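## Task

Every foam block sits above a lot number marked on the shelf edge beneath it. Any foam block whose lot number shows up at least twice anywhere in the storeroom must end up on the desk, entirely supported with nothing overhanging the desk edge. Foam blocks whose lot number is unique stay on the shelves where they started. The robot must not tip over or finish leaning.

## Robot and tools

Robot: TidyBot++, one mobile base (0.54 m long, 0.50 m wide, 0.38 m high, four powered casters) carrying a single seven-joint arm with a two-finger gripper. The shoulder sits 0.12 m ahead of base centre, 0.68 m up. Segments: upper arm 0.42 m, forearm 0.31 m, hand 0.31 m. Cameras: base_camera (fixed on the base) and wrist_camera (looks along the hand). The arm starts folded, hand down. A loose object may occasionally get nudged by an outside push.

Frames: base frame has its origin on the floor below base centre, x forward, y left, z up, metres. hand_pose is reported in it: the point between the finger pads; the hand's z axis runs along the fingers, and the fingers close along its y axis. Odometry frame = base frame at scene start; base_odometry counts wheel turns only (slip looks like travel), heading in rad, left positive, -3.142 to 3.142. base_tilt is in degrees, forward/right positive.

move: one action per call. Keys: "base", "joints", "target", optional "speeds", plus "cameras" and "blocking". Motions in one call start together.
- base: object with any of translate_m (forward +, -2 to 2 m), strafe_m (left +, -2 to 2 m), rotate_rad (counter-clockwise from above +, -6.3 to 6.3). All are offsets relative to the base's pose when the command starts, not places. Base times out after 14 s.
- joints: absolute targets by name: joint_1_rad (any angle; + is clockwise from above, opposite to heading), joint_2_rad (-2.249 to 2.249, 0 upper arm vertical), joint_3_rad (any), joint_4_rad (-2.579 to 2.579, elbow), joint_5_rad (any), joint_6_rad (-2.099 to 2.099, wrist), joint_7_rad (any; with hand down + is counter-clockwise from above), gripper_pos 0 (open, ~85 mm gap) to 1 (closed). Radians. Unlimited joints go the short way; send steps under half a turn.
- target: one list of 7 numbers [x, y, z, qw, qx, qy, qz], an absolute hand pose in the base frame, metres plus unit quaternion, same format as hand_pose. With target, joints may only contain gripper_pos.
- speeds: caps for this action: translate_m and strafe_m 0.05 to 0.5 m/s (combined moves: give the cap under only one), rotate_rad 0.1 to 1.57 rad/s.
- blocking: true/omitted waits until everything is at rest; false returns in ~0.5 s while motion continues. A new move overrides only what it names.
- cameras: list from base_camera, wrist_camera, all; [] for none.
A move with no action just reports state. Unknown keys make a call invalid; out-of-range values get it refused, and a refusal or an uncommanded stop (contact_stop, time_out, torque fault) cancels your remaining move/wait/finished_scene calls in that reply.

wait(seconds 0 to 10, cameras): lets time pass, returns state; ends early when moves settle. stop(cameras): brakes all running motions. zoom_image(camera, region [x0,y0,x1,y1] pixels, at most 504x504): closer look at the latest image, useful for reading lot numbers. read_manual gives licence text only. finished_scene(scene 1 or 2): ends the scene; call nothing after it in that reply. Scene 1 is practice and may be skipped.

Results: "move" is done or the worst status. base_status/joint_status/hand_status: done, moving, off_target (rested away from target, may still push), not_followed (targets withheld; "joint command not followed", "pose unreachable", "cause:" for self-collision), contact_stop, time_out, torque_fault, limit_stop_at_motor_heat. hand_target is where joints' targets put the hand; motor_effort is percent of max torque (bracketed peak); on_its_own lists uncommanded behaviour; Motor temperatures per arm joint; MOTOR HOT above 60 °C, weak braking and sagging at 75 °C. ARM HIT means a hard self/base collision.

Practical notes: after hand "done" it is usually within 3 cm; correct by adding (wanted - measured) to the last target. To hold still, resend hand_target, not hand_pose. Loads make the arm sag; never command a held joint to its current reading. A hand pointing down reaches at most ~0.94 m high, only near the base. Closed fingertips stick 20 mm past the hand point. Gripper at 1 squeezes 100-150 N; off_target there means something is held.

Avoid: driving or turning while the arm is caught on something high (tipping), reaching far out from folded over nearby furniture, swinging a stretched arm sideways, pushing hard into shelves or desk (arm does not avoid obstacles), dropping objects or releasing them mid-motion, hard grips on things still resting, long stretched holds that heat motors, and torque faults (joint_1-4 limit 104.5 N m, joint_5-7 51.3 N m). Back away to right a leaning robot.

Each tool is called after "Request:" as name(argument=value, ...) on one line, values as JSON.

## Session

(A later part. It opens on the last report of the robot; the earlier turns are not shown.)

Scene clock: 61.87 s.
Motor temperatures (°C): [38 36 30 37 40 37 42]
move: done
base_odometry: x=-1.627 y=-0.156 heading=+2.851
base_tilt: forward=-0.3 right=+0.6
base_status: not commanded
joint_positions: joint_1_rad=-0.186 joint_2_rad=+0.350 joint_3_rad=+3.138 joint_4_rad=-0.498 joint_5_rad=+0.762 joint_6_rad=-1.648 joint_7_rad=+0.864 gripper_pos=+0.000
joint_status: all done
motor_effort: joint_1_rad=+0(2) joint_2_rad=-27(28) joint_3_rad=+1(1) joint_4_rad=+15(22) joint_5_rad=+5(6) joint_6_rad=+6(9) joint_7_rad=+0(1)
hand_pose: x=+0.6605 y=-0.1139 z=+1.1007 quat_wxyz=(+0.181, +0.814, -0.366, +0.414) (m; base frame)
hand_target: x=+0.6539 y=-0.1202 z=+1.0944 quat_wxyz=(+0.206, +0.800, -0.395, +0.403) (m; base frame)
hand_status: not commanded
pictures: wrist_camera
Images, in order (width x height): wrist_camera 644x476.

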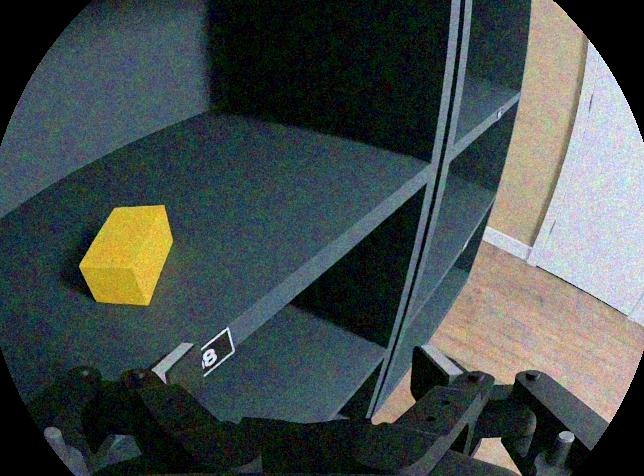

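Request:
move(base={"translate_m": 0.18}, speeds={"translate_m": 0.3}, cameras=["wrist_camera"])

Scene clock: 63.67 s.
Motor temperatures (°C): [38 36 30 37 40 37 42]
move: done
base_odometry: x=-1.799 y=-0.105 heading=+2.851
base_tilt: forward=-0.3 right=+0.6
base_status: done
joint_positions: joint_1_rad=-0.187 joint_2_rad=+0.370 joint_3_rad=+3.138 joint_4_rad=-0.495 joint_5_rad=+0.766 joint_6_rad=-1.654 joint_7_rad=+0.863 gripper_pos=+0.000
joint_status: not commanded
motor_effort: joint_1_rad=-1(1) joint_2_rad=-28(32) joint_3_rad=+1(2) joint_4_rad=+16(16) joint_5_rad=+5(6) joint_6_rad=+5(6) joint_7_rad=+0(1)
hand_pose: x=+0.6672 y=-0.1127 z=+1.0908 quat_wxyz=(+0.187, +0.817, -0.365, +0.406) (m; base frame)
hand_target: x=+0.6539 y=-0.1202 z=+1.0944 quat_wxyz=(+0.206, +0.800, -0.395, +0.403) (m; base frame)
hand_status: not commanded
pictures: wrist_camera
Images, in order (width x height): wrist_camera 644x476.

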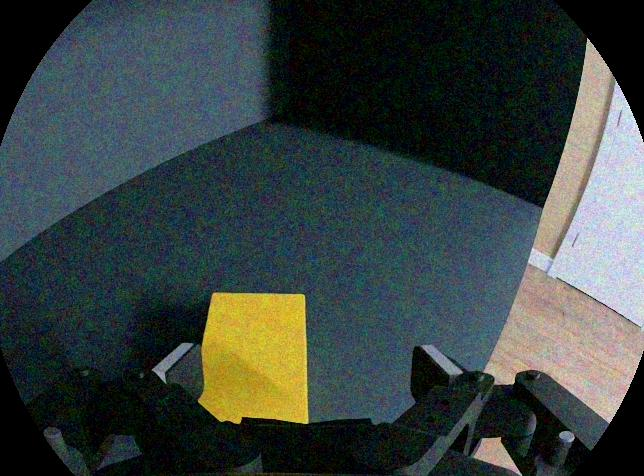

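Request:
move(base={"translate_m": 0.033, "strafe_m": 0.017}, cameras=["wrist_camera"])

Scene clock: 64.90 s.
Motor temperatures (°C): [38 36 30 37 40 37 42]
move: done
base_odometry: x=-1.836 y=-0.112 heading=+2.851
base_tilt: forward=-0.3 right=+0.6
base_status: done
joint_positions: joint_1_rad=-0.192 joint_2_rad=+0.372 joint_3_rad=+3.138 joint_4_rad=-0.494 joint_5_rad=+0.768 joint_6_rad=-1.655 joint_7_rad=+0.863 gripper_pos=+0.000
joint_status: not commanded
motor_effort: joint_1_rad=+0(3) joint_2_rad=-28(32) joint_3_rad=+1(2) joint_4_rad=+15(17) joint_5_rad=+5(6) joint_6_rad=+5(6) joint_7_rad=+0(0)
hand_pose: x=+0.6682 y=-0.1100 z=+1.0901 quat_wxyz=(+0.187, +0.818, -0.363, +0.405) (m; base frame)
hand_target: x=+0.6539 y=-0.1202 z=+1.0944 quat_wxyz=(+0.206, +0.800, -0.395, +0.403) (m; base frame)
hand_status: not commanded
pictures: wrist_camera
Images, in order (width x height): wrist_camera 644x476.

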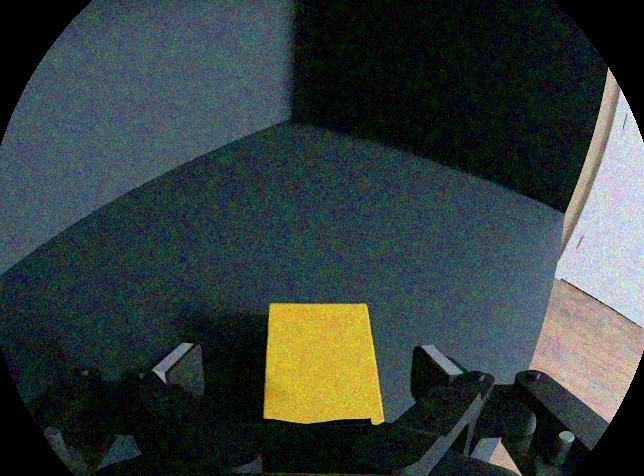

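Request:
move(joints={"joint_2_rad": 0.323, "joint_4_rad": -0.665, "joint_6_rad": -1.52, "joint_7_rad": 0.73}, cameras=["wrist_camera"])

Request:
move(joints={"joint_2_rad": 0.268, "joint_4_rad": -0.85, "joint_6_rad": -1.43, "joint_7_rad": 0.633}, cameras=["wrist_camera"])

Scene clock: 66.27 s.
Motor temperatures (°C): [38 36 30 37 40 37 42]
move: done
base_odometry: x=-1.836 y=-0.112 heading=+2.851
base_tilt: forward=-0.3 right=+0.6
base_status: not commanded
joint_positions: joint_1_rad=-0.192 joint_2_rad=+0.330 joint_3_rad=+3.138 joint_4_rad=-0.637 joint_5_rad=+0.768 joint_6_rad=-1.572 joint_7_rad=+0.775 gripper_pos=+0.000
joint_status: all done
motor_effort: joint_1_rad=-1(1) joint_2_rad=-28(29) joint_3_rad=+1(1) joint_4_rad=+16(17) joint_5_rad=+6(6) joint_6_rad=+5(6) joint_7_rad=+0(1)
hand_pose: x=+0.6730 y=-0.1098 z=+1.0734 quat_wxyz=(+0.183, +0.813, -0.369, +0.412) (m; base frame)
hand_target: x=+0.6793 y=-0.1166 z=+1.0871 quat_wxyz=(+0.195, +0.793, -0.372, +0.441) (m; base frame)
hand_status: not commanded
pictures: wrist_camera
Images, in order (width x height): wrist_camera 644x476.

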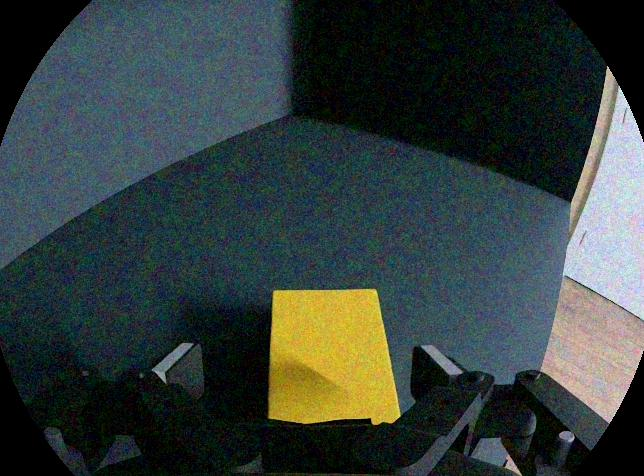

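Scene clock: 67.43 s.
Motor temperatures (°C): [38 36 30 37 40 37 42]
move: done
base_odometry: x=-1.836 y=-0.112 heading=+2.851
base_tilt: forward=-0.3 right=+0.6
base_status: not commanded
joint_positions: joint_1_rad=-0.192 joint_2_rad=+0.276 joint_3_rad=+3.138 joint_4_rad=-0.821 joint_5_rad=+0.768 joint_6_rad=-1.485 joint_7_rad=+0.678 gripper_pos=+0.000
joint_status: all done
motor_effort: joint_1_rad=+0(1) joint_2_rad=-27(28) joint_3_rad=+1(1) joint_4_rad=+17(18) joint_5_rad=+6(7) joint_6_rad=+4(6) joint_7_rad=-1(1)
hand_pose: x=+0.6706 y=-0.1093 z=+1.0435 quat_wxyz=(+0.182, +0.813, -0.373, +0.409) (m; base frame)
hand_target: x=+0.6786 y=-0.1147 z=+1.0569 quat_wxyz=(+0.190, +0.795, -0.372, +0.441) (m; base frame)
hand_status: not commanded
pictures: wrist_camera
Images, in order (width x height): wrist_camera 644x476.

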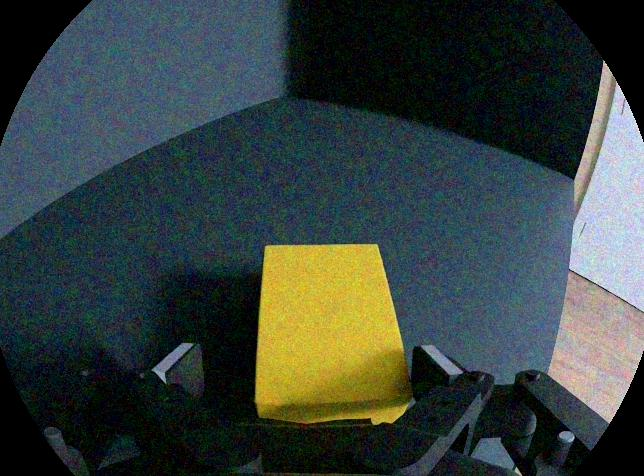

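Request:
move(base={"strafe_m": -0.015}, joints={"joint_2_rad": 0.258, "joint_4_rad": -0.89, "joint_6_rad": -1.41, "joint_7_rad": 0.613}, cameras=["wrist_camera"])

Request:
move(joints={"gripper_pos": 0.55}, cameras=["wrist_camera"])

Scene clock: 68.40 s.
Motor temperatures (°C): [38 36 30 37 40 37 42]
move: done
base_odometry: x=-1.832 y=-0.097 heading=+2.851
base_tilt: forward=-0.3 right=+0.6
base_status: done
joint_positions: joint_1_rad=-0.197 joint_2_rad=+0.263 joint_3_rad=+3.139 joint_4_rad=-0.864 joint_5_rad=+0.770 joint_6_rad=-1.463 joint_7_rad=+0.655 gripper_pos=+0.000
joint_status: all done
motor_effort: joint_1_rad=+0(3) joint_2_rad=-26(28) joint_3_rad=+1(3) joint_4_rad=+17(18) joint_5_rad=+6(7) joint_6_rad=+5(6) joint_7_rad=+0(1)
hand_pose: x=+0.6703 y=-0.1074 z=+1.0363 quat_wxyz=(+0.180, +0.813, -0.372, +0.410) (m; base frame)
hand_target: x=+0.6786 y=-0.1140 z=+1.0487 quat_wxyz=(+0.189, +0.796, -0.371, +0.440) (m; base frame)
hand_status: not commanded
pictures: wrist_camera
Images, in order (width x height): wrist_camera 644x476.

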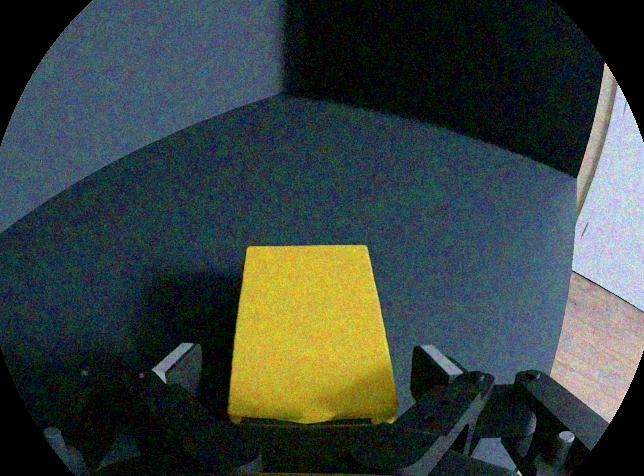

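Scene clock: 69.23 s.
Motor temperatures (°C): [38 36 30 37 40 37 42]
move: off_target
base_odometry: x=-1.832 y=-0.097 heading=+2.851
base_tilt: forward=-0.3 right=+0.6
base_status: not commanded
joint_positions: joint_1_rad=-0.197 joint_2_rad=+0.261 joint_3_rad=+3.139 joint_4_rad=-0.864 joint_5_rad=+0.771 joint_6_rad=-1.462 joint_7_rad=+0.655 gripper_pos=+0.403
joint_status: gripper_pos off_target (ended at +0.403, target +0.550)
motor_effort: joint_1_rad=-1(1) joint_2_rad=-27(27) joint_3_rad=+1(2) joint_4_rad=+17(19) joint_5_rad=+6(7) joint_6_rad=+5(5) joint_7_rad=+0(1)
hand_pose: x=+0.6697 y=-0.1076 z=+1.0381 quat_wxyz=(+0.180, +0.813, -0.372, +0.411) (m; base frame)
hand_target: x=+0.6786 y=-0.1140 z=+1.0487 quat_wxyz=(+0.189, +0.796, -0.371, +0.440) (m; base frame)
hand_status: not commanded
pictures: wrist_camera
Images, in order (width x height): wrist_camera 644x476.

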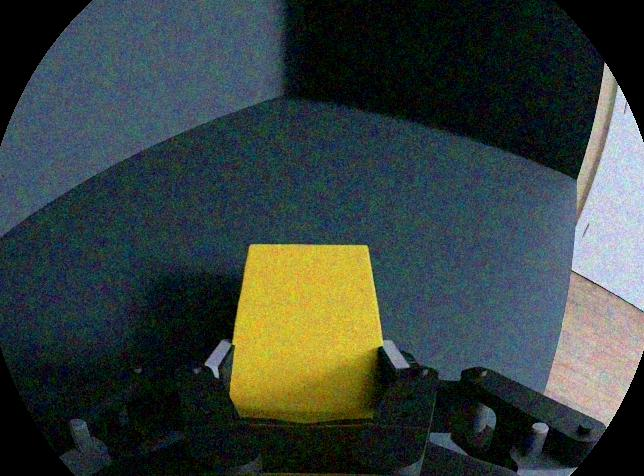

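Request:
move(joints={"joint_2_rad": 0.378, "joint_4_rad": -0.48, "joint_6_rad": -1.68, "joint_7_rad": 0.82}, cameras=[])

Request:
move(base={"translate_m": -0.6, "strafe_m": -0.3}, cameras=["wrist_camera"])

Request:
move(joints={"joint_1_rad": 0, "joint_2_rad": -0.1, "joint_4_rad": -1.7, "joint_5_rad": 0, "joint_6_rad": -0.35, "joint_7_rad": 1.55}, base={"rotate_rad": -1.568}, cameras=["base_camera", "wrist_camera"])

Scene clock: 71.07 s.
Motor temperatures (°C): [38 36 30 37 40 37 42]
move: done
base_odometry: x=-1.832 y=-0.097 heading=+2.851
base_tilt: forward=-0.3 right=+0.6
base_status: not commanded
joint_positions: joint_1_rad=-0.197 joint_2_rad=+0.349 joint_3_rad=+3.139 joint_4_rad=-0.498 joint_5_rad=+0.771 joint_6_rad=-1.629 joint_7_rad=+0.776 gripper_pos=+0.403
joint_status: all done
motor_effort: joint_1_rad=-1(1) joint_2_rad=-28(28) joint_3_rad=+1(1) joint_4_rad=+15(19) joint_5_rad=+6(7) joint_6_rad=+6(7) joint_7_rad=+0(1)
hand_pose: x=+0.6650 y=-0.1097 z=+1.1062 quat_wxyz=(+0.161, +0.795, -0.394, +0.432) (m; base frame)
hand_target: x=+0.6589 y=-0.1197 z=+1.0981 quat_wxyz=(+0.203, +0.798, -0.391, +0.412) (m; base frame)
hand_status: not commanded
pictures: none
No camera images: "cameras" was empty.

Scene clock: 73.77 s.
Motor temperatures (°C): [38 36 30 37 40 37 42]
move: done
base_odometry: x=-1.171 y=+0.019 heading=+2.852
base_tilt: forward=-0.3 right=+0.6
base_status: done
joint_positions: joint_1_rad=-0.198 joint_2_rad=+0.362 joint_3_rad=+3.139 joint_4_rad=-0.495 joint_5_rad=+0.771 joint_6_rad=-1.635 joint_7_rad=+0.777 gripper_pos=+0.403
joint_status: not commanded
motor_effort: joint_1_rad=-1(2) joint_2_rad=-27(31) joint_3_rad=+1(2) joint_4_rad=+16(17) joint_5_rad=+6(6) joint_6_rad=+6(7) joint_7_rad=+0(1)
hand_pose: x=+0.6694 y=-0.1082 z=+1.0990 quat_wxyz=(+0.164, +0.798, -0.393, +0.425) (m; base frame)
hand_target: x=+0.6589 y=-0.1197 z=+1.0981 quat_wxyz=(+0.203, +0.798, -0.391, +0.412) (m; base frame)
hand_status: not commanded
pictures: wrist_camera
Images, in order (width x height): wrist_camera 644x476.

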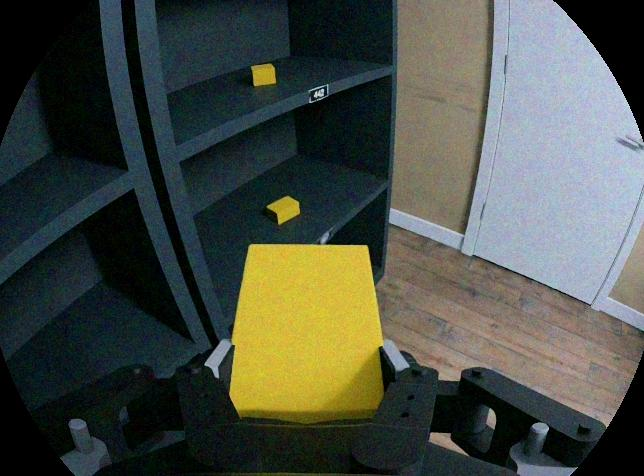

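Scene clock: 76.63 s.
Motor temperatures (°C): [38 36 30 37 40 37 42]
move: done
base_odometry: x=-1.171 y=+0.019 heading=+1.284
base_tilt: forward=-0.3 right=+0.6
base_status: done
joint_positions: joint_1_rad=-0.015 joint_2_rad=-0.089 joint_3_rad=+3.149 joint_4_rad=-1.670 joint_5_rad=+0.071 joint_6_rad=-0.409 joint_7_rad=+1.506 gripper_pos=+0.403
joint_status: all done
motor_effort: joint_1_rad=-1(5) joint_2_rad=-18(32) joint_3_rad=+0(3) joint_4_rad=+22(24) joint_5_rad=+1(7) joint_6_rad=+8(9) joint_7_rad=+0(1)
hand_pose: x=+0.6804 y=-0.0030 z=+0.9716 quat_wxyz=(+0.009, +0.838, -0.004, +0.545) (m; base frame)
hand_target: x=+0.6804 y=+0.0014 z=+0.9761 quat_wxyz=(-0.006, +0.828, -0.009, +0.561) (m; base frame)
hand_status: not commanded
pictures: base_camera, wrist_camera
Images, in order (width x height): base_camera 644x364, wrist_camera 644x476.

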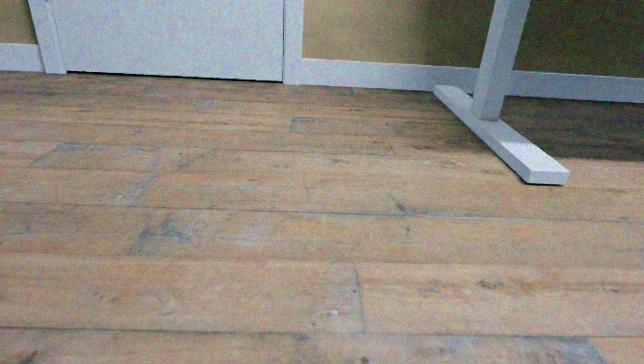

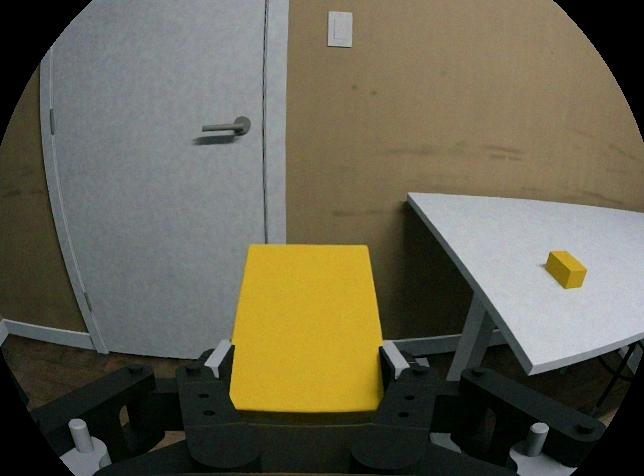

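Request:
move(base={"translate_m": 0.38, "strafe_m": -0.72}, joints={"joint_5_rad": -0.07}, cameras=[])

Request:
move(joints={"joint_2_rad": 0.14, "joint_4_rad": -1.69, "joint_6_rad": -0.35}, cameras=["wrist_camera"])

Scene clock: 80.03 s.
Motor temperatures (°C): [38 36 30 37 40 37 42]
move: done
base_odometry: x=-0.373 y=+0.180 heading=+1.283
base_tilt: forward=-0.3 right=+0.6
base_status: done
joint_positions: joint_1_rad=-0.012 joint_2_rad=-0.095 joint_3_rad=+3.146 joint_4_rad=-1.670 joint_5_rad=-0.015 joint_6_rad=-0.405 joint_7_rad=+1.507 gripper_pos=+0.403
joint_status: all done
motor_effort: joint_1_rad=+0(2) joint_2_rad=-18(19) joint_3_rad=+0(2) joint_4_rad=+22(24) joint_5_rad=+1(2) joint_6_rad=+8(9) joint_7_rad=+0(1)
hand_pose: x=+0.6791 y=+0.0070 z=+0.9751 quat_wxyz=(-0.026, +0.836, -0.028, +0.548) (m; base frame)
hand_target: x=+0.6804 y=+0.0088 z=+0.9763 quat_wxyz=(-0.034, +0.827, -0.029, +0.561) (m; base frame)
hand_status: not commanded
pictures: none
No camera images: "cameras" was empty.

Scene clock: 81.30 s.
Motor temperatures (°C): [38 36 30 37 40 37 42]
move: done
base_odometry: x=-0.373 y=+0.180 heading=+1.283
base_tilt: forward=-0.3 right=+0.6
base_status: not commanded
joint_positions: joint_1_rad=-0.012 joint_2_rad=+0.132 joint_3_rad=+3.146 joint_4_rad=-1.671 joint_5_rad=-0.015 joint_6_rad=-0.403 joint_7_rad=+1.507 gripper_pos=+0.403
joint_status: all done
motor_effort: joint_1_rad=+0(1) joint_2_rad=-25(29) joint_3_rad=+0(0) joint_4_rad=+20(23) joint_5_rad=+1(1) joint_6_rad=+8(9) joint_7_rad=+0(0)
hand_pose: x=+0.7310 y=+0.0076 z=+0.8420 quat_wxyz=(-0.021, +0.892, -0.030, +0.451) (m; base frame)
hand_target: x=+0.7369 y=+0.0088 z=+0.8400 quat_wxyz=(-0.031, +0.886, -0.033, +0.462) (m; base frame)
hand_status: not commanded
pictures: wrist_camera
Images, in order (width x height): wrist_camera 644x476.

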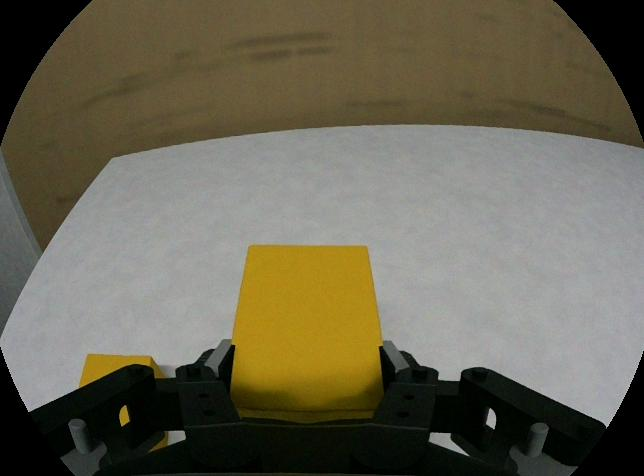

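Request:
move(base={"strafe_m": -0.06}, cameras=[])

Request:
move(joints={"joint_2_rad": 0.172, "joint_4_rad": -1.79, "joint_6_rad": -0.21}, cameras=[])

Request:
move(joints={"joint_2_rad": 0.195}, cameras=["wrist_camera"])

Scene clock: 82.93 s.
Motor temperatures (°C): [38 36 30 37 40 37 42]
move: done
base_odometry: x=-0.315 y=+0.163 heading=+1.284
base_tilt: forward=-0.3 right=+0.6
base_status: done
joint_positions: joint_1_rad=-0.003 joint_2_rad=+0.132 joint_3_rad=+3.146 joint_4_rad=-1.671 joint_5_rad=-0.015 joint_6_rad=-0.402 joint_7_rad=+1.507 gripper_pos=+0.403
joint_status: not commanded
motor_effort: joint_1_rad=+0(3) joint_2_rad=-25(27) joint_3_rad=+0(2) joint_4_rad=+22(22) joint_5_rad=+1(1) joint_6_rad=+7(8) joint_7_rad=+0(0)
hand_pose: x=+0.7311 y=+0.0025 z=+0.8420 quat_wxyz=(-0.019, +0.892, -0.034, +0.451) (m; base frame)
hand_target: x=+0.7369 y=+0.0088 z=+0.8400 quat_wxyz=(-0.031, +0.886, -0.033, +0.462) (m; base frame)
hand_status: not commanded
pictures: none
No camera images: "cameras" was empty.

Scene clock: 84.17 s.
Motor temperatures (°C): [38 36 30 37 40 37 42]
move: done
base_odometry: x=-0.315 y=+0.163 heading=+1.284
base_tilt: forward=-0.3 right=+0.6
base_status: not commanded
joint_positions: joint_1_rad=-0.003 joint_2_rad=+0.152 joint_3_rad=+3.146 joint_4_rad=-1.765 joint_5_rad=-0.015 joint_6_rad=-0.267 joint_7_rad=+1.507 gripper_pos=+0.403
joint_status: all done
motor_effort: joint_1_rad=-1(1) joint_2_rad=-25(28) joint_3_rad=+0(0) joint_4_rad=+21(22) joint_5_rad=+1(1) joint_6_rad=+7(9) joint_7_rad=+0(1)
hand_pose: x=+0.7332 y=+0.0019 z=+0.8120 quat_wxyz=(-0.019, +0.887, -0.034, +0.460) (m; base frame)
hand_target: x=+0.7384 y=+0.0059 z=+0.8006 quat_wxyz=(-0.027, +0.884, -0.036, +0.466) (m; base frame)
hand_status: not commanded
pictures: none
No camera images: "cameras" was empty.

Scene clock: 84.87 s.
Motor temperatures (°C): [38 36 30 37 40 37 42]
move: done
base_odometry: x=-0.315 y=+0.163 heading=+1.284
base_tilt: forward=-0.3 right=+0.6
base_status: not commanded
joint_positions: joint_1_rad=-0.003 joint_2_rad=+0.172 joint_3_rad=+3.146 joint_4_rad=-1.765 joint_5_rad=-0.015 joint_6_rad=-0.265 joint_7_rad=+1.507 gripper_pos=+0.403
joint_status: all done
motor_effort: joint_1_rad=+0(1) joint_2_rad=-26(28) joint_3_rad=+0(0) joint_4_rad=+21(21) joint_5_rad=+1(1) joint_6_rad=+8(8) joint_7_rad=+0(1)
hand_pose: x=+0.7359 y=+0.0019 z=+0.7999 quat_wxyz=(-0.019, +0.891, -0.034, +0.452) (m; base frame)
hand_target: x=+0.7410 y=+0.0059 z=+0.7863 quat_wxyz=(-0.027, +0.889, -0.036, +0.455) (m; base frame)
hand_status: not commanded
pictures: wrist_camera
Images, in order (width x height): wrist_camera 644x476.

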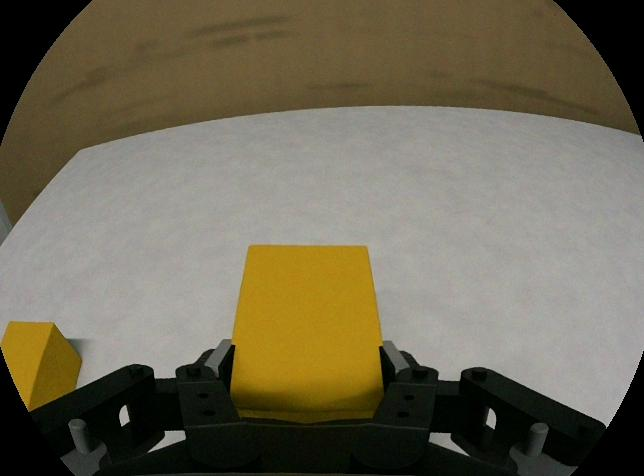

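Request:
move(joints={"joint_2_rad": 0.22}, cameras=[])

Request:
move(joints={"joint_2_rad": 0.24}, cameras=["wrist_camera"])

Scene clock: 85.73 s.
Motor temperatures (°C): [38 36 30 37 40 37 42]
move: done
base_odometry: x=-0.315 y=+0.163 heading=+1.284
base_tilt: forward=-0.3 right=+0.6
base_status: not commanded
joint_positions: joint_1_rad=-0.003 joint_2_rad=+0.197 joint_3_rad=+3.146 joint_4_rad=-1.766 joint_5_rad=-0.015 joint_6_rad=-0.264 joint_7_rad=+1.507 gripper_pos=+0.403
joint_status: all done
motor_effort: joint_1_rad=+0(1) joint_2_rad=-26(28) joint_3_rad=+0(0) joint_4_rad=+20(21) joint_5_rad=+1(1) joint_6_rad=+7(8) joint_7_rad=+0(0)
hand_pose: x=+0.7386 y=+0.0019 z=+0.7845 quat_wxyz=(-0.018, +0.897, -0.034, +0.441) (m; base frame)
hand_target: x=+0.7434 y=+0.0059 z=+0.7707 quat_wxyz=(-0.026, +0.895, -0.037, +0.444) (m; base frame)
hand_status: not commanded
pictures: none
No camera images: "cameras" was empty.

Scene clock: 86.43 s.
Motor temperatures (°C): [38 36 30 37 40 37 42]
move: done
base_odometry: x=-0.315 y=+0.163 heading=+1.284
base_tilt: forward=-0.3 right=+0.6
base_status: not commanded
joint_positions: joint_1_rad=-0.003 joint_2_rad=+0.216 joint_3_rad=+3.146 joint_4_rad=-1.766 joint_5_rad=-0.015 joint_6_rad=-0.264 joint_7_rad=+1.507 gripper_pos=+0.403
joint_status: all done
motor_effort: joint_1_rad=+0(1) joint_2_rad=-27(28) joint_3_rad=+0(0) joint_4_rad=+20(21) joint_5_rad=+1(1) joint_6_rad=+7(8) joint_7_rad=+0(1)
hand_pose: x=+0.7405 y=+0.0019 z=+0.7727 quat_wxyz=(-0.018, +0.901, -0.035, +0.433) (m; base frame)
hand_target: x=+0.7451 y=+0.0059 z=+0.7582 quat_wxyz=(-0.026, +0.899, -0.037, +0.435) (m; base frame)
hand_status: not commanded
pictures: wrist_camera
Images, in order (width x height): wrist_camera 644x476.

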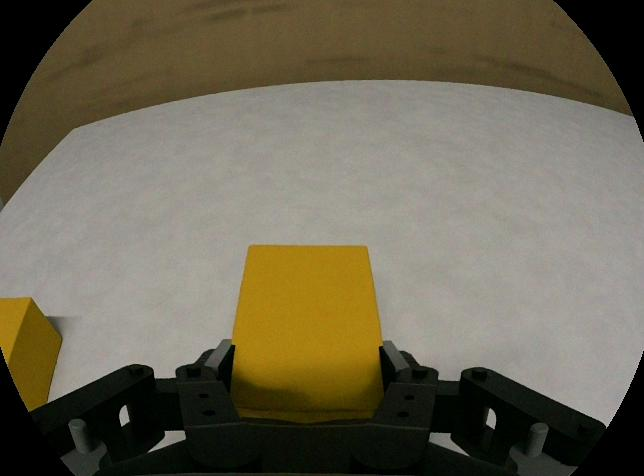

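Request:
move(joints={"joint_2_rad": 0.257}, cameras=[])

Request:
move(joints={"joint_2_rad": 0.274}, cameras=["wrist_camera"])

Scene clock: 87.90 s.
Motor temperatures (°C): [38 36 30 37 40 37 42]
move: done
base_odometry: x=-0.315 y=+0.163 heading=+1.284
base_tilt: forward=-0.3 right=+0.6
base_status: not commanded
joint_positions: joint_1_rad=-0.003 joint_2_rad=+0.224 joint_3_rad=+3.146 joint_4_rad=-1.766 joint_5_rad=-0.015 joint_6_rad=-0.259 joint_7_rad=+1.508 gripper_pos=+0.403
joint_status: all done
motor_effort: joint_1_rad=+0(1) joint_2_rad=-22(28) joint_3_rad=+0(1) joint_4_rad=+18(20) joint_5_rad=+1(1) joint_6_rad=+7(8) joint_7_rad=+0(1)
hand_pose: x=+0.7421 y=+0.0019 z=+0.7690 quat_wxyz=(-0.018, +0.901, -0.034, +0.431) (m; base frame)
hand_target: x=+0.7463 y=+0.0059 z=+0.7476 quat_wxyz=(-0.026, +0.903, -0.037, +0.428) (m; base frame)
hand_status: not commanded
pictures: none
No camera images: "cameras" was empty.

Scene clock: 88.43 s.
Motor temperatures (°C): [38 36 30 37 40 37 42]
move: off_target
base_odometry: x=-0.315 y=+0.163 heading=+1.284
base_tilt: forward=-0.3 right=+0.6
base_status: not commanded
joint_positions: joint_1_rad=-0.003 joint_2_rad=+0.224 joint_3_rad=+3.146 joint_4_rad=-1.766 joint_5_rad=-0.015 joint_6_rad=-0.259 joint_7_rad=+1.508 gripper_pos=+0.403
joint_status: joint_2_rad off_target (ended at +0.224, target +0.274)
motor_effort: joint_1_rad=+0(0) joint_2_rad=-21(22) joint_3_rad=+0(0) joint_4_rad=+19(19) joint_5_rad=+1(1) joint_6_rad=+7(7) joint_7_rad=+0(1)
hand_pose: x=+0.7422 y=+0.0019 z=+0.7691 quat_wxyz=(-0.018, +0.901, -0.034, +0.432) (m; base frame)
hand_target: x=+0.7473 y=+0.0059 z=+0.7369 quat_wxyz=(-0.025, +0.906, -0.037, +0.420) (m; base frame)
hand_status: not commanded
pictures: wrist_camera
Images, in order (width x height): wrist_camera 644x476.

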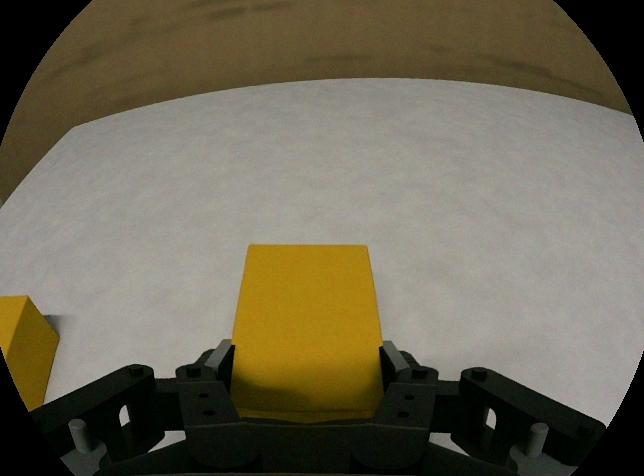

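Request:
move(joints={"joint_2_rad": 0.25, "gripper_pos": 0.0}, cameras=[])

Request:
move(joints={"joint_2_rad": -0.15, "joint_4_rad": -1.8, "joint_6_rad": -0.1}, cameras=[])

Request:
move(base={"translate_m": -0.3}, cameras=["wrist_camera"])

Request:
move(joints={"joint_2_rad": -0.35, "joint_4_rad": -2.3, "joint_6_rad": 0.25}, base={"rotate_rad": -1.571})

Scene clock: 89.67 s.
Motor temperatures (°C): [38 36 30 37 40 37 42]
move: done
base_odometry: x=-0.315 y=+0.163 heading=+1.284
base_tilt: forward=-0.3 right=+0.6
base_status: not commanded
joint_positions: joint_1_rad=-0.003 joint_2_rad=+0.234 joint_3_rad=+3.146 joint_4_rad=-1.766 joint_5_rad=-0.015 joint_6_rad=-0.259 joint_7_rad=+1.508 gripper_pos=+0.000
joint_status: all done
motor_effort: joint_1_rad=-1(1) joint_2_rad=-27(29) joint_3_rad=+0(0) joint_4_rad=+19(21) joint_5_rad=+1(1) joint_6_rad=+7(7) joint_7_rad=-1(1)
hand_pose: x=+0.7431 y=+0.0019 z=+0.7626 quat_wxyz=(-0.018, +0.903, -0.035, +0.427) (m; base frame)
hand_target: x=+0.7458 y=+0.0059 z=+0.7520 quat_wxyz=(-0.026, +0.901, -0.037, +0.431) (m; base frame)
hand_status: not commanded
pictures: none
No camera images: "cameras" was empty.

Scene clock: 91.20 s.
Motor temperatures (°C): [38 36 30 37 40 37 42]
move: done
base_odometry: x=-0.315 y=+0.163 heading=+1.284
base_tilt: forward=-0.3 right=+0.6
base_status: not commanded
joint_positions: joint_1_rad=-0.003 joint_2_rad=-0.154 joint_3_rad=+3.146 joint_4_rad=-1.770 joint_5_rad=-0.015 joint_6_rad=-0.156 joint_7_rad=+1.508 gripper_pos=+0.000
joint_status: all done
motor_effort: joint_1_rad=+0(1) joint_2_rad=-16(30) joint_3_rad=+0(1) joint_4_rad=+23(23) joint_5_rad=+1(1) joint_6_rad=+9(9) joint_7_rad=+0(1)
hand_pose: x=+0.6736 y=+0.0012 z=+1.0213 quat_wxyz=(-0.025, +0.774, -0.030, +0.632) (m; base frame)
hand_target: x=+0.6758 y=+0.0035 z=+1.0176 quat_wxyz=(-0.032, +0.767, -0.032, +0.640) (m; base frame)
hand_status: not commanded
pictures: none
No camera images: "cameras" was empty.

Scene clock: 93.10 s.
Motor temperatures (°C): [38 36 30 37 40 37 42]
move: done
base_odometry: x=-0.400 y=-0.125 heading=+1.284
base_tilt: forward=-0.4 right=+0.6
base_status: done
joint_positions: joint_1_rad=-0.003 joint_2_rad=-0.161 joint_3_rad=+3.146 joint_4_rad=-1.771 joint_5_rad=-0.015 joint_6_rad=-0.153 joint_7_rad=+1.508 gripper_pos=+0.000
joint_status: not commanded
motor_effort: joint_1_rad=+0(1) joint_2_rad=-16(20) joint_3_rad=+1(1) joint_4_rad=+23(23) joint_5_rad=+1(1) joint_6_rad=+9(9) joint_7_rad=+0(1)
hand_pose: x=+0.6712 y=+0.0012 z=+1.0256 quat_wxyz=(-0.025, +0.771, -0.030, +0.636) (m; base frame)
hand_target: x=+0.6758 y=+0.0035 z=+1.0176 quat_wxyz=(-0.032, +0.767, -0.032, +0.640) (m; base frame)
hand_status: not commanded
pictures: wrist_camera
Images, in order (width x height): wrist_camera 644x476.

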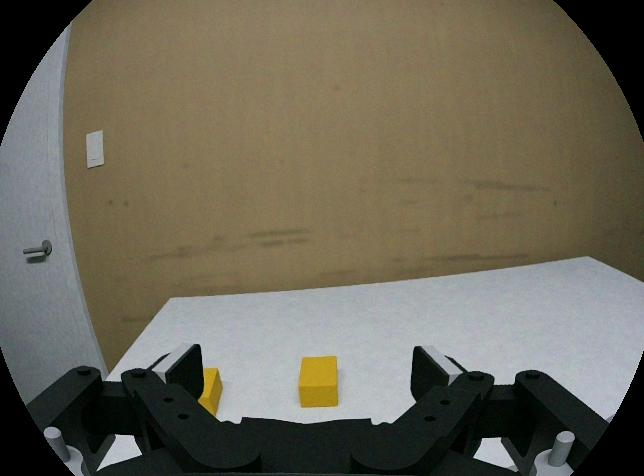

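Scene clock: 95.43 s.
Motor temperatures (°C): [38 36 30 37 40 37 42]
move: done
base_odometry: x=-0.400 y=-0.125 heading=-0.286
base_tilt: forward=-0.3 right=+0.6
base_status: done
joint_positions: joint_1_rad=-0.002 joint_2_rad=-0.336 joint_3_rad=+3.145 joint_4_rad=-2.268 joint_5_rad=-0.015 joint_6_rad=+0.193 joint_7_rad=+1.508 gripper_pos=+0.000
joint_status: all done
motor_effort: joint_1_rad=+0(2) joint_2_rad=-9(16) joint_3_rad=+1(3) joint_4_rad=+21(23) joint_5_rad=+1(1) joint_6_rad=+9(10) joint_7_rad=+0(1)
hand_pose: x=+0.5813 y=-0.0002 z=+0.9156 quat_wxyz=(-0.024, +0.764, -0.031, +0.645) (m; base frame)
hand_target: x=+0.5754 y=-0.0040 z=+0.9204 quat_wxyz=(-0.023, +0.750, -0.039, +0.659) (m; base frame)
hand_status: not commanded
pictures: base_camera, wrist_camera
Images, in order (width x height): base_camera 644x364, wrist_camera 644x476.

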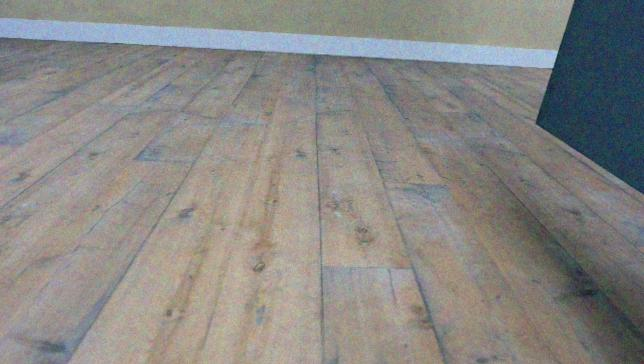

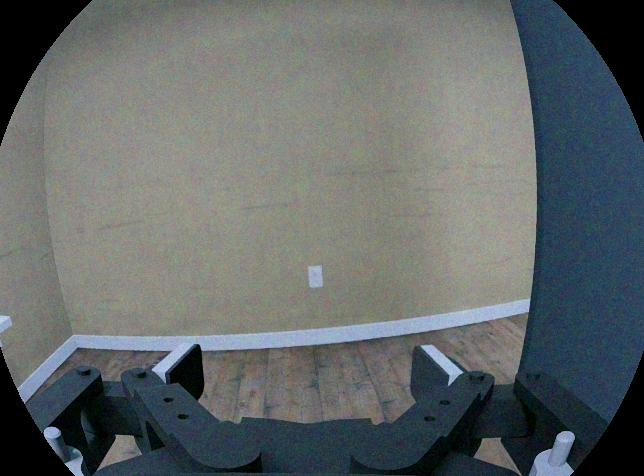

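Request:
move(base={"translate_m": 0.8})

Scene clock: 99.23 s.
Motor temperatures (°C): [38 36 30 37 40 37 42]
move: done
base_odometry: x=+0.367 y=-0.351 heading=-0.287
base_tilt: forward=-0.3 right=+0.6
base_status: done
joint_positions: joint_1_rad=-0.002 joint_2_rad=-0.346 joint_3_rad=+3.145 joint_4_rad=-2.271 joint_5_rad=-0.015 joint_6_rad=+0.197 joint_7_rad=+1.508 gripper_pos=+0.000
joint_status: not commanded
motor_effort: joint_1_rad=+0(1) joint_2_rad=-8(11) joint_3_rad=+1(1) joint_4_rad=+21(23) joint_5_rad=+1(1) joint_6_rad=+8(10) joint_7_rad=+0(1)
hand_pose: x=+0.5787 y=-0.0002 z=+0.9201 quat_wxyz=(-0.024, +0.760, -0.031, +0.649) (m; base frame)
hand_target: x=+0.5754 y=-0.0040 z=+0.9204 quat_wxyz=(-0.023, +0.750, -0.039, +0.659) (m; base frame)
hand_status: not commanded
pictures: base_camera, wrist_camera
Images, in order (width x height): base_camera 644x364, wrist_camera 644x476.

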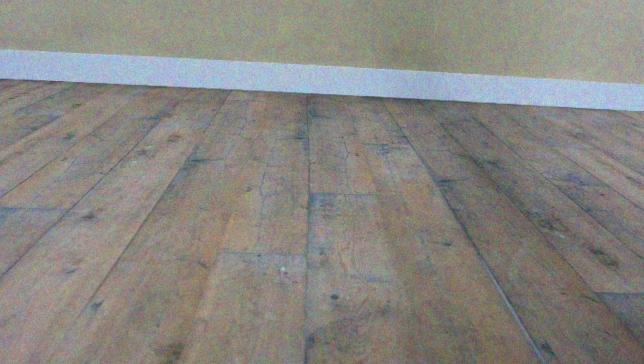

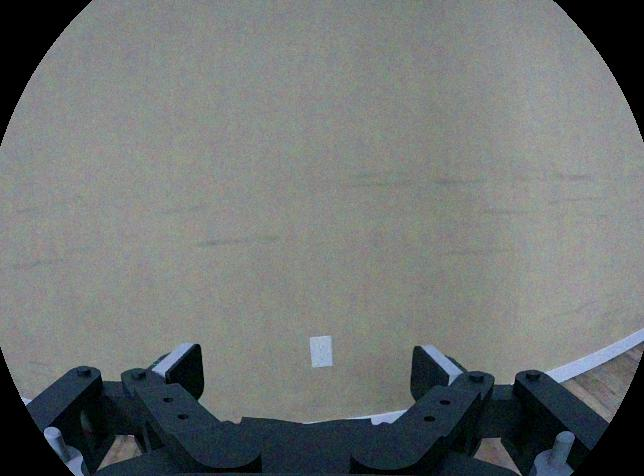

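Request:
move(base={"translate_m": 0.5}, cameras=["base_camera"])

Request:
move(joints={"joint_1_rad": 1.571})

Scene clock: 102.67 s.
Motor temperatures (°C): [38 36 30 37 40 37 42]
move: done
base_odometry: x=+0.847 y=-0.492 heading=-0.288
base_tilt: forward=-0.3 right=+0.6
base_status: done
joint_positions: joint_1_rad=-0.002 joint_2_rad=-0.347 joint_3_rad=+3.145 joint_4_rad=-2.272 joint_5_rad=-0.015 joint_6_rad=+0.198 joint_7_rad=+1.508 gripper_pos=+0.000
joint_status: not commanded
motor_effort: joint_1_rad=-1(1) joint_2_rad=-8(11) joint_3_rad=+0(1) joint_4_rad=+21(22) joint_5_rad=+1(1) joint_6_rad=+9(9) joint_7_rad=+0(1)
hand_pose: x=+0.5784 y=-0.0002 z=+0.9203 quat_wxyz=(-0.024, +0.759, -0.031, +0.649) (m; base frame)
hand_target: x=+0.5754 y=-0.0040 z=+0.9204 quat_wxyz=(-0.023, +0.750, -0.039, +0.659) (m; base frame)
hand_status: not commanded
pictures: base_camera
Images, in order (width x height): base_camera 644x364.

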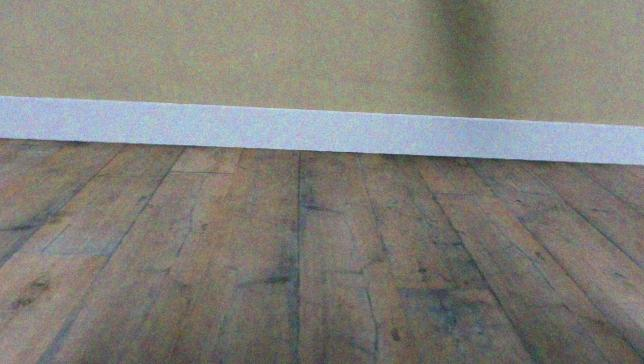

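Scene clock: 105.47 s.
Motor temperatures (°C): [38 36 30 37 40 37 42]
move: done
base_odometry: x=+0.847 y=-0.492 heading=-0.288
base_tilt: forward=-0.3 right=+0.6
base_status: not commanded
joint_positions: joint_1_rad=+1.553 joint_2_rad=-0.347 joint_3_rad=+3.145 joint_4_rad=-2.272 joint_5_rad=-0.015 joint_6_rad=+0.198 joint_7_rad=+1.508 gripper_pos=+0.000
joint_status: all done
motor_effort: joint_1_rad=+0(2) joint_2_rad=-8(10) joint_3_rad=+1(1) joint_4_rad=+21(22) joint_5_rad=+1(1) joint_6_rad=+9(9) joint_7_rad=+0(1)
hand_pose: x=+0.1260 y=-0.4594 z=+0.9203 quat_wxyz=(+0.438, +0.519, -0.555, +0.480) (m; base frame)
hand_target: x=+0.1149 y=-0.4564 z=+0.9204 quat_wxyz=(+0.450, +0.503, -0.558, +0.482) (m; base frame)
hand_status: not commanded
pictures: base_camera, wrist_camera
Images, in order (width x height): base_camera 644x364, wrist_camera 644x476.

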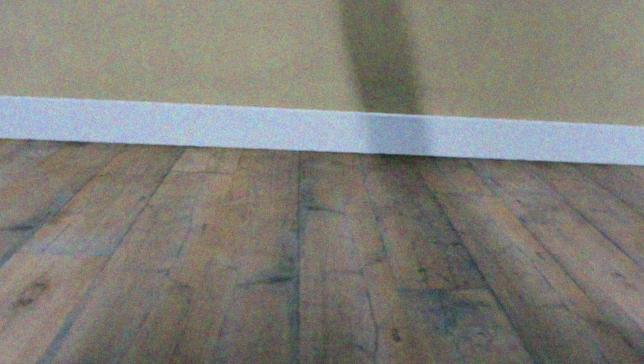

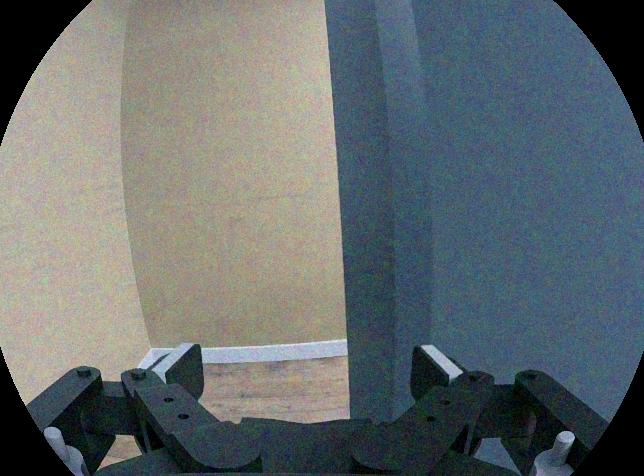

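Request:
move(base={"translate_m": 0.36})

Scene clock: 107.97 s.
Motor temperatures (°C): [38 36 30 37 40 37 42]
move: done
base_odometry: x=+1.192 y=-0.595 heading=-0.289
base_tilt: forward=-0.3 right=+0.6
base_status: done
joint_positions: joint_1_rad=+1.555 joint_2_rad=-0.347 joint_3_rad=+3.143 joint_4_rad=-2.272 joint_5_rad=-0.015 joint_6_rad=+0.198 joint_7_rad=+1.508 gripper_pos=+0.000
joint_status: not commanded
motor_effort: joint_1_rad=+0(2) joint_2_rad=-8(9) joint_3_rad=+0(3) joint_4_rad=+21(22) joint_5_rad=+1(1) joint_6_rad=+9(9) joint_7_rad=+0(1)
hand_pose: x=+0.1260 y=-0.4594 z=+0.9203 quat_wxyz=(+0.439, +0.519, -0.555, +0.480) (m; base frame)
hand_target: x=+0.1149 y=-0.4564 z=+0.9204 quat_wxyz=(+0.450, +0.503, -0.558, +0.482) (m; base frame)
hand_status: not commanded
pictures: base_camera, wrist_camera
Images, in order (width x height): base_camera 644x364, wrist_camera 644x476.

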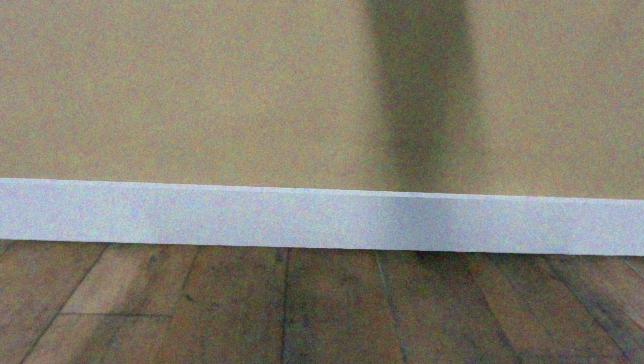

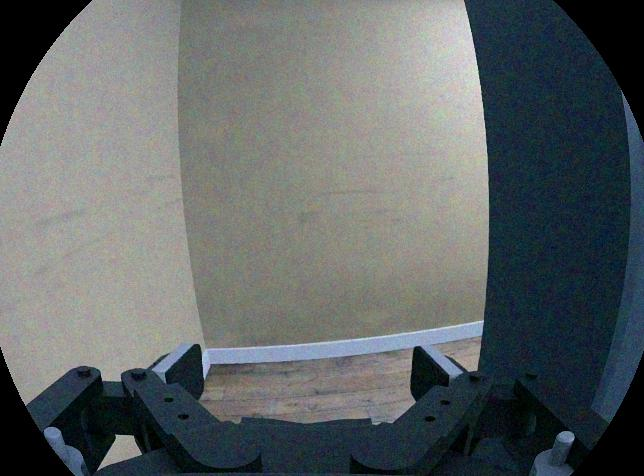

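Request:
move(base={"strafe_m": -0.85})

Scene clock: 111.47 s.
Motor temperatures (°C): [38 36 30 37 40 37 42]
move: done
base_odometry: x=+0.950 y=-1.409 heading=-0.288
base_tilt: forward=-0.3 right=+0.6
base_status: done
joint_positions: joint_1_rad=+1.555 joint_2_rad=-0.349 joint_3_rad=+3.143 joint_4_rad=-2.272 joint_5_rad=-0.015 joint_6_rad=+0.199 joint_7_rad=+1.508 gripper_pos=+0.000
joint_status: not commanded
motor_effort: joint_1_rad=-1(1) joint_2_rad=-8(11) joint_3_rad=+1(1) joint_4_rad=+22(23) joint_5_rad=+1(1) joint_6_rad=+8(9) joint_7_rad=+0(1)
hand_pose: x=+0.1260 y=-0.4587 z=+0.9211 quat_wxyz=(+0.439, +0.519, -0.554, +0.480) (m; base frame)
hand_target: x=+0.1149 y=-0.4564 z=+0.9204 quat_wxyz=(+0.450, +0.503, -0.558, +0.482) (m; base frame)
hand_status: not commanded
pictures: base_camera, wrist_camera
Images, in order (width x height): base_camera 644x364, wrist_camera 644x476.

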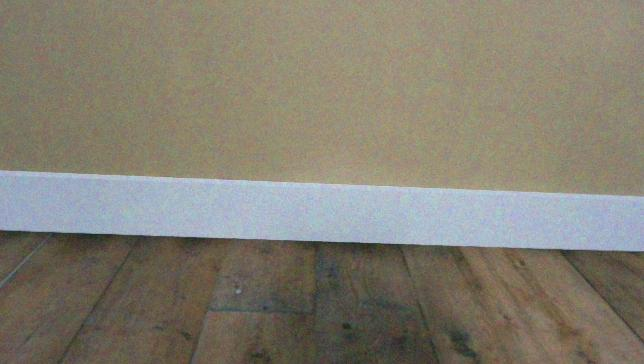

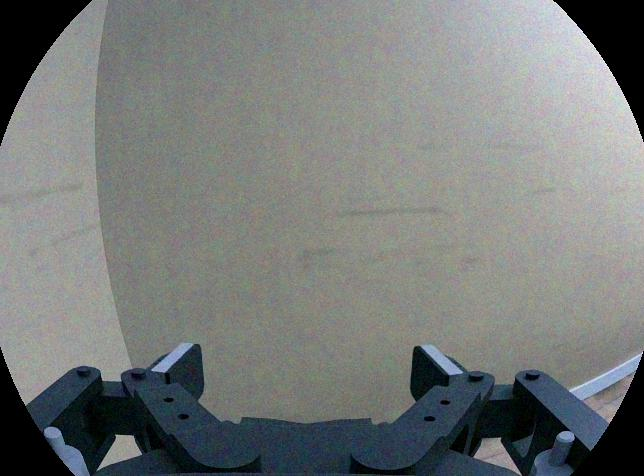

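Request:
move(joints={"joint_1_rad": 2.4}, cameras=["wrist_camera"])

Scene clock: 113.73 s.
Motor temperatures (°C): [38 36 30 37 40 37 42]
move: done
base_odometry: x=+0.950 y=-1.409 heading=-0.288
base_tilt: forward=-0.4 right=+0.6
base_status: not commanded
joint_positions: joint_1_rad=+2.382 joint_2_rad=-0.349 joint_3_rad=+3.143 joint_4_rad=-2.272 joint_5_rad=-0.015 joint_6_rad=+0.199 joint_7_rad=+1.508 gripper_pos=+0.000
joint_status: all done
motor_effort: joint_1_rad=+0(2) joint_2_rad=-8(9) joint_3_rad=+0(1) joint_4_rad=+21(22) joint_5_rad=+1(1) joint_6_rad=+9(9) joint_7_rad=+0(1)
hand_pose: x=-0.2137 y=-0.3159 z=+0.9211 quat_wxyz=(+0.595, +0.252, -0.716, +0.263) (m; base frame)
hand_target: x=-0.2203 y=-0.3053 z=+0.9204 quat_wxyz=(+0.606, +0.236, -0.714, +0.260) (m; base frame)
hand_status: not commanded
pictures: wrist_camera
Images, in order (width x height): wrist_camera 644x476.

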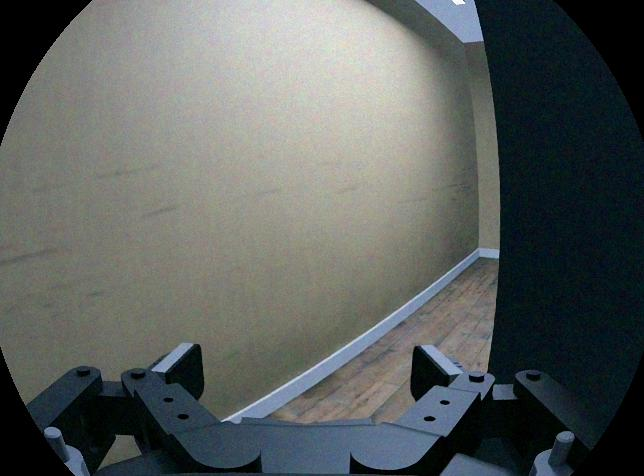

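Request:
move(base={"strafe_m": -0.55})

Request:
move(joints={"joint_1_rad": 3.3}, cameras=["wrist_camera"])

Scene clock: 116.57 s.
Motor temperatures (°C): [38 36 30 37 40 37 42]
move: done
base_odometry: x=+0.794 y=-1.937 heading=-0.288
base_tilt: forward=-0.4 right=+0.6
base_status: done
joint_positions: joint_1_rad=+2.383 joint_2_rad=-0.349 joint_3_rad=+3.143 joint_4_rad=-2.273 joint_5_rad=-0.015 joint_6_rad=+0.199 joint_7_rad=+1.508 gripper_pos=+0.000
joint_status: not commanded
motor_effort: joint_1_rad=-1(1) joint_2_rad=-8(10) joint_3_rad=+0(2) joint_4_rad=+21(22) joint_5_rad=+1(1) joint_6_rad=+9(10) joint_7_rad=+0(1)
hand_pose: x=-0.2141 y=-0.3153 z=+0.9213 quat_wxyz=(+0.596, +0.252, -0.716, +0.263) (m; base frame)
hand_target: x=-0.2203 y=-0.3053 z=+0.9204 quat_wxyz=(+0.606, +0.236, -0.714, +0.260) (m; base frame)
hand_status: not commanded
pictures: base_camera, wrist_camera
Images, in order (width x height): base_camera 644x364, wrist_camera 644x476.

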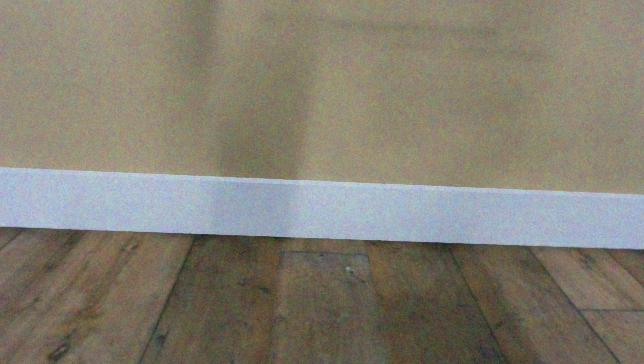

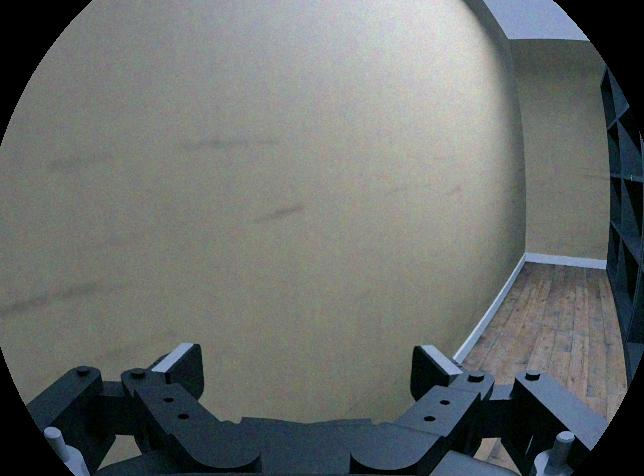

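Scene clock: 118.73 s.
Motor temperatures (°C): [38 36 30 37 40 37 42]
move: done
base_odometry: x=+0.794 y=-1.937 heading=-0.288
base_tilt: forward=-0.4 right=+0.6
base_status: not commanded
joint_positions: joint_1_rad=+3.282 joint_2_rad=-0.349 joint_3_rad=+3.143 joint_4_rad=-2.273 joint_5_rad=-0.015 joint_6_rad=+0.199 joint_7_rad=+1.508 gripper_pos=+0.000
joint_status: all done
motor_effort: joint_1_rad=+0(2) joint_2_rad=-8(9) joint_3_rad=+0(1) joint_4_rad=+22(22) joint_5_rad=+1(1) joint_6_rad=+9(9) joint_7_rad=+0(1)
hand_pose: x=-0.3351 y=+0.0643 z=+0.9213 quat_wxyz=(+0.651, -0.084, -0.754, -0.022) (m; base frame)
hand_target: x=-0.3310 y=+0.0760 z=+0.9204 quat_wxyz=(+0.659, -0.098, -0.745, -0.030) (m; base frame)
hand_status: not commanded
pictures: wrist_camera
Images, in order (width x height): wrist_camera 644x476.

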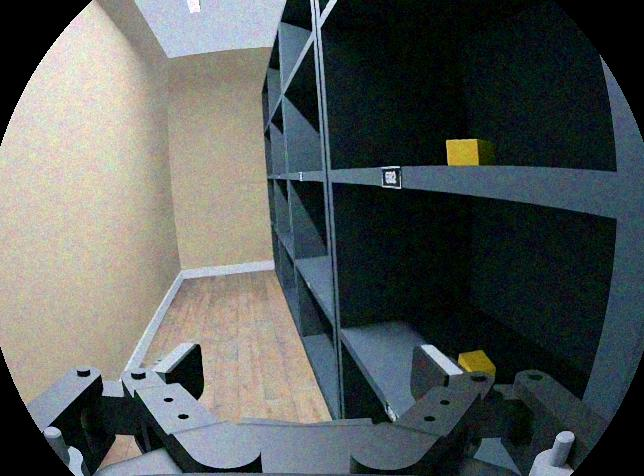

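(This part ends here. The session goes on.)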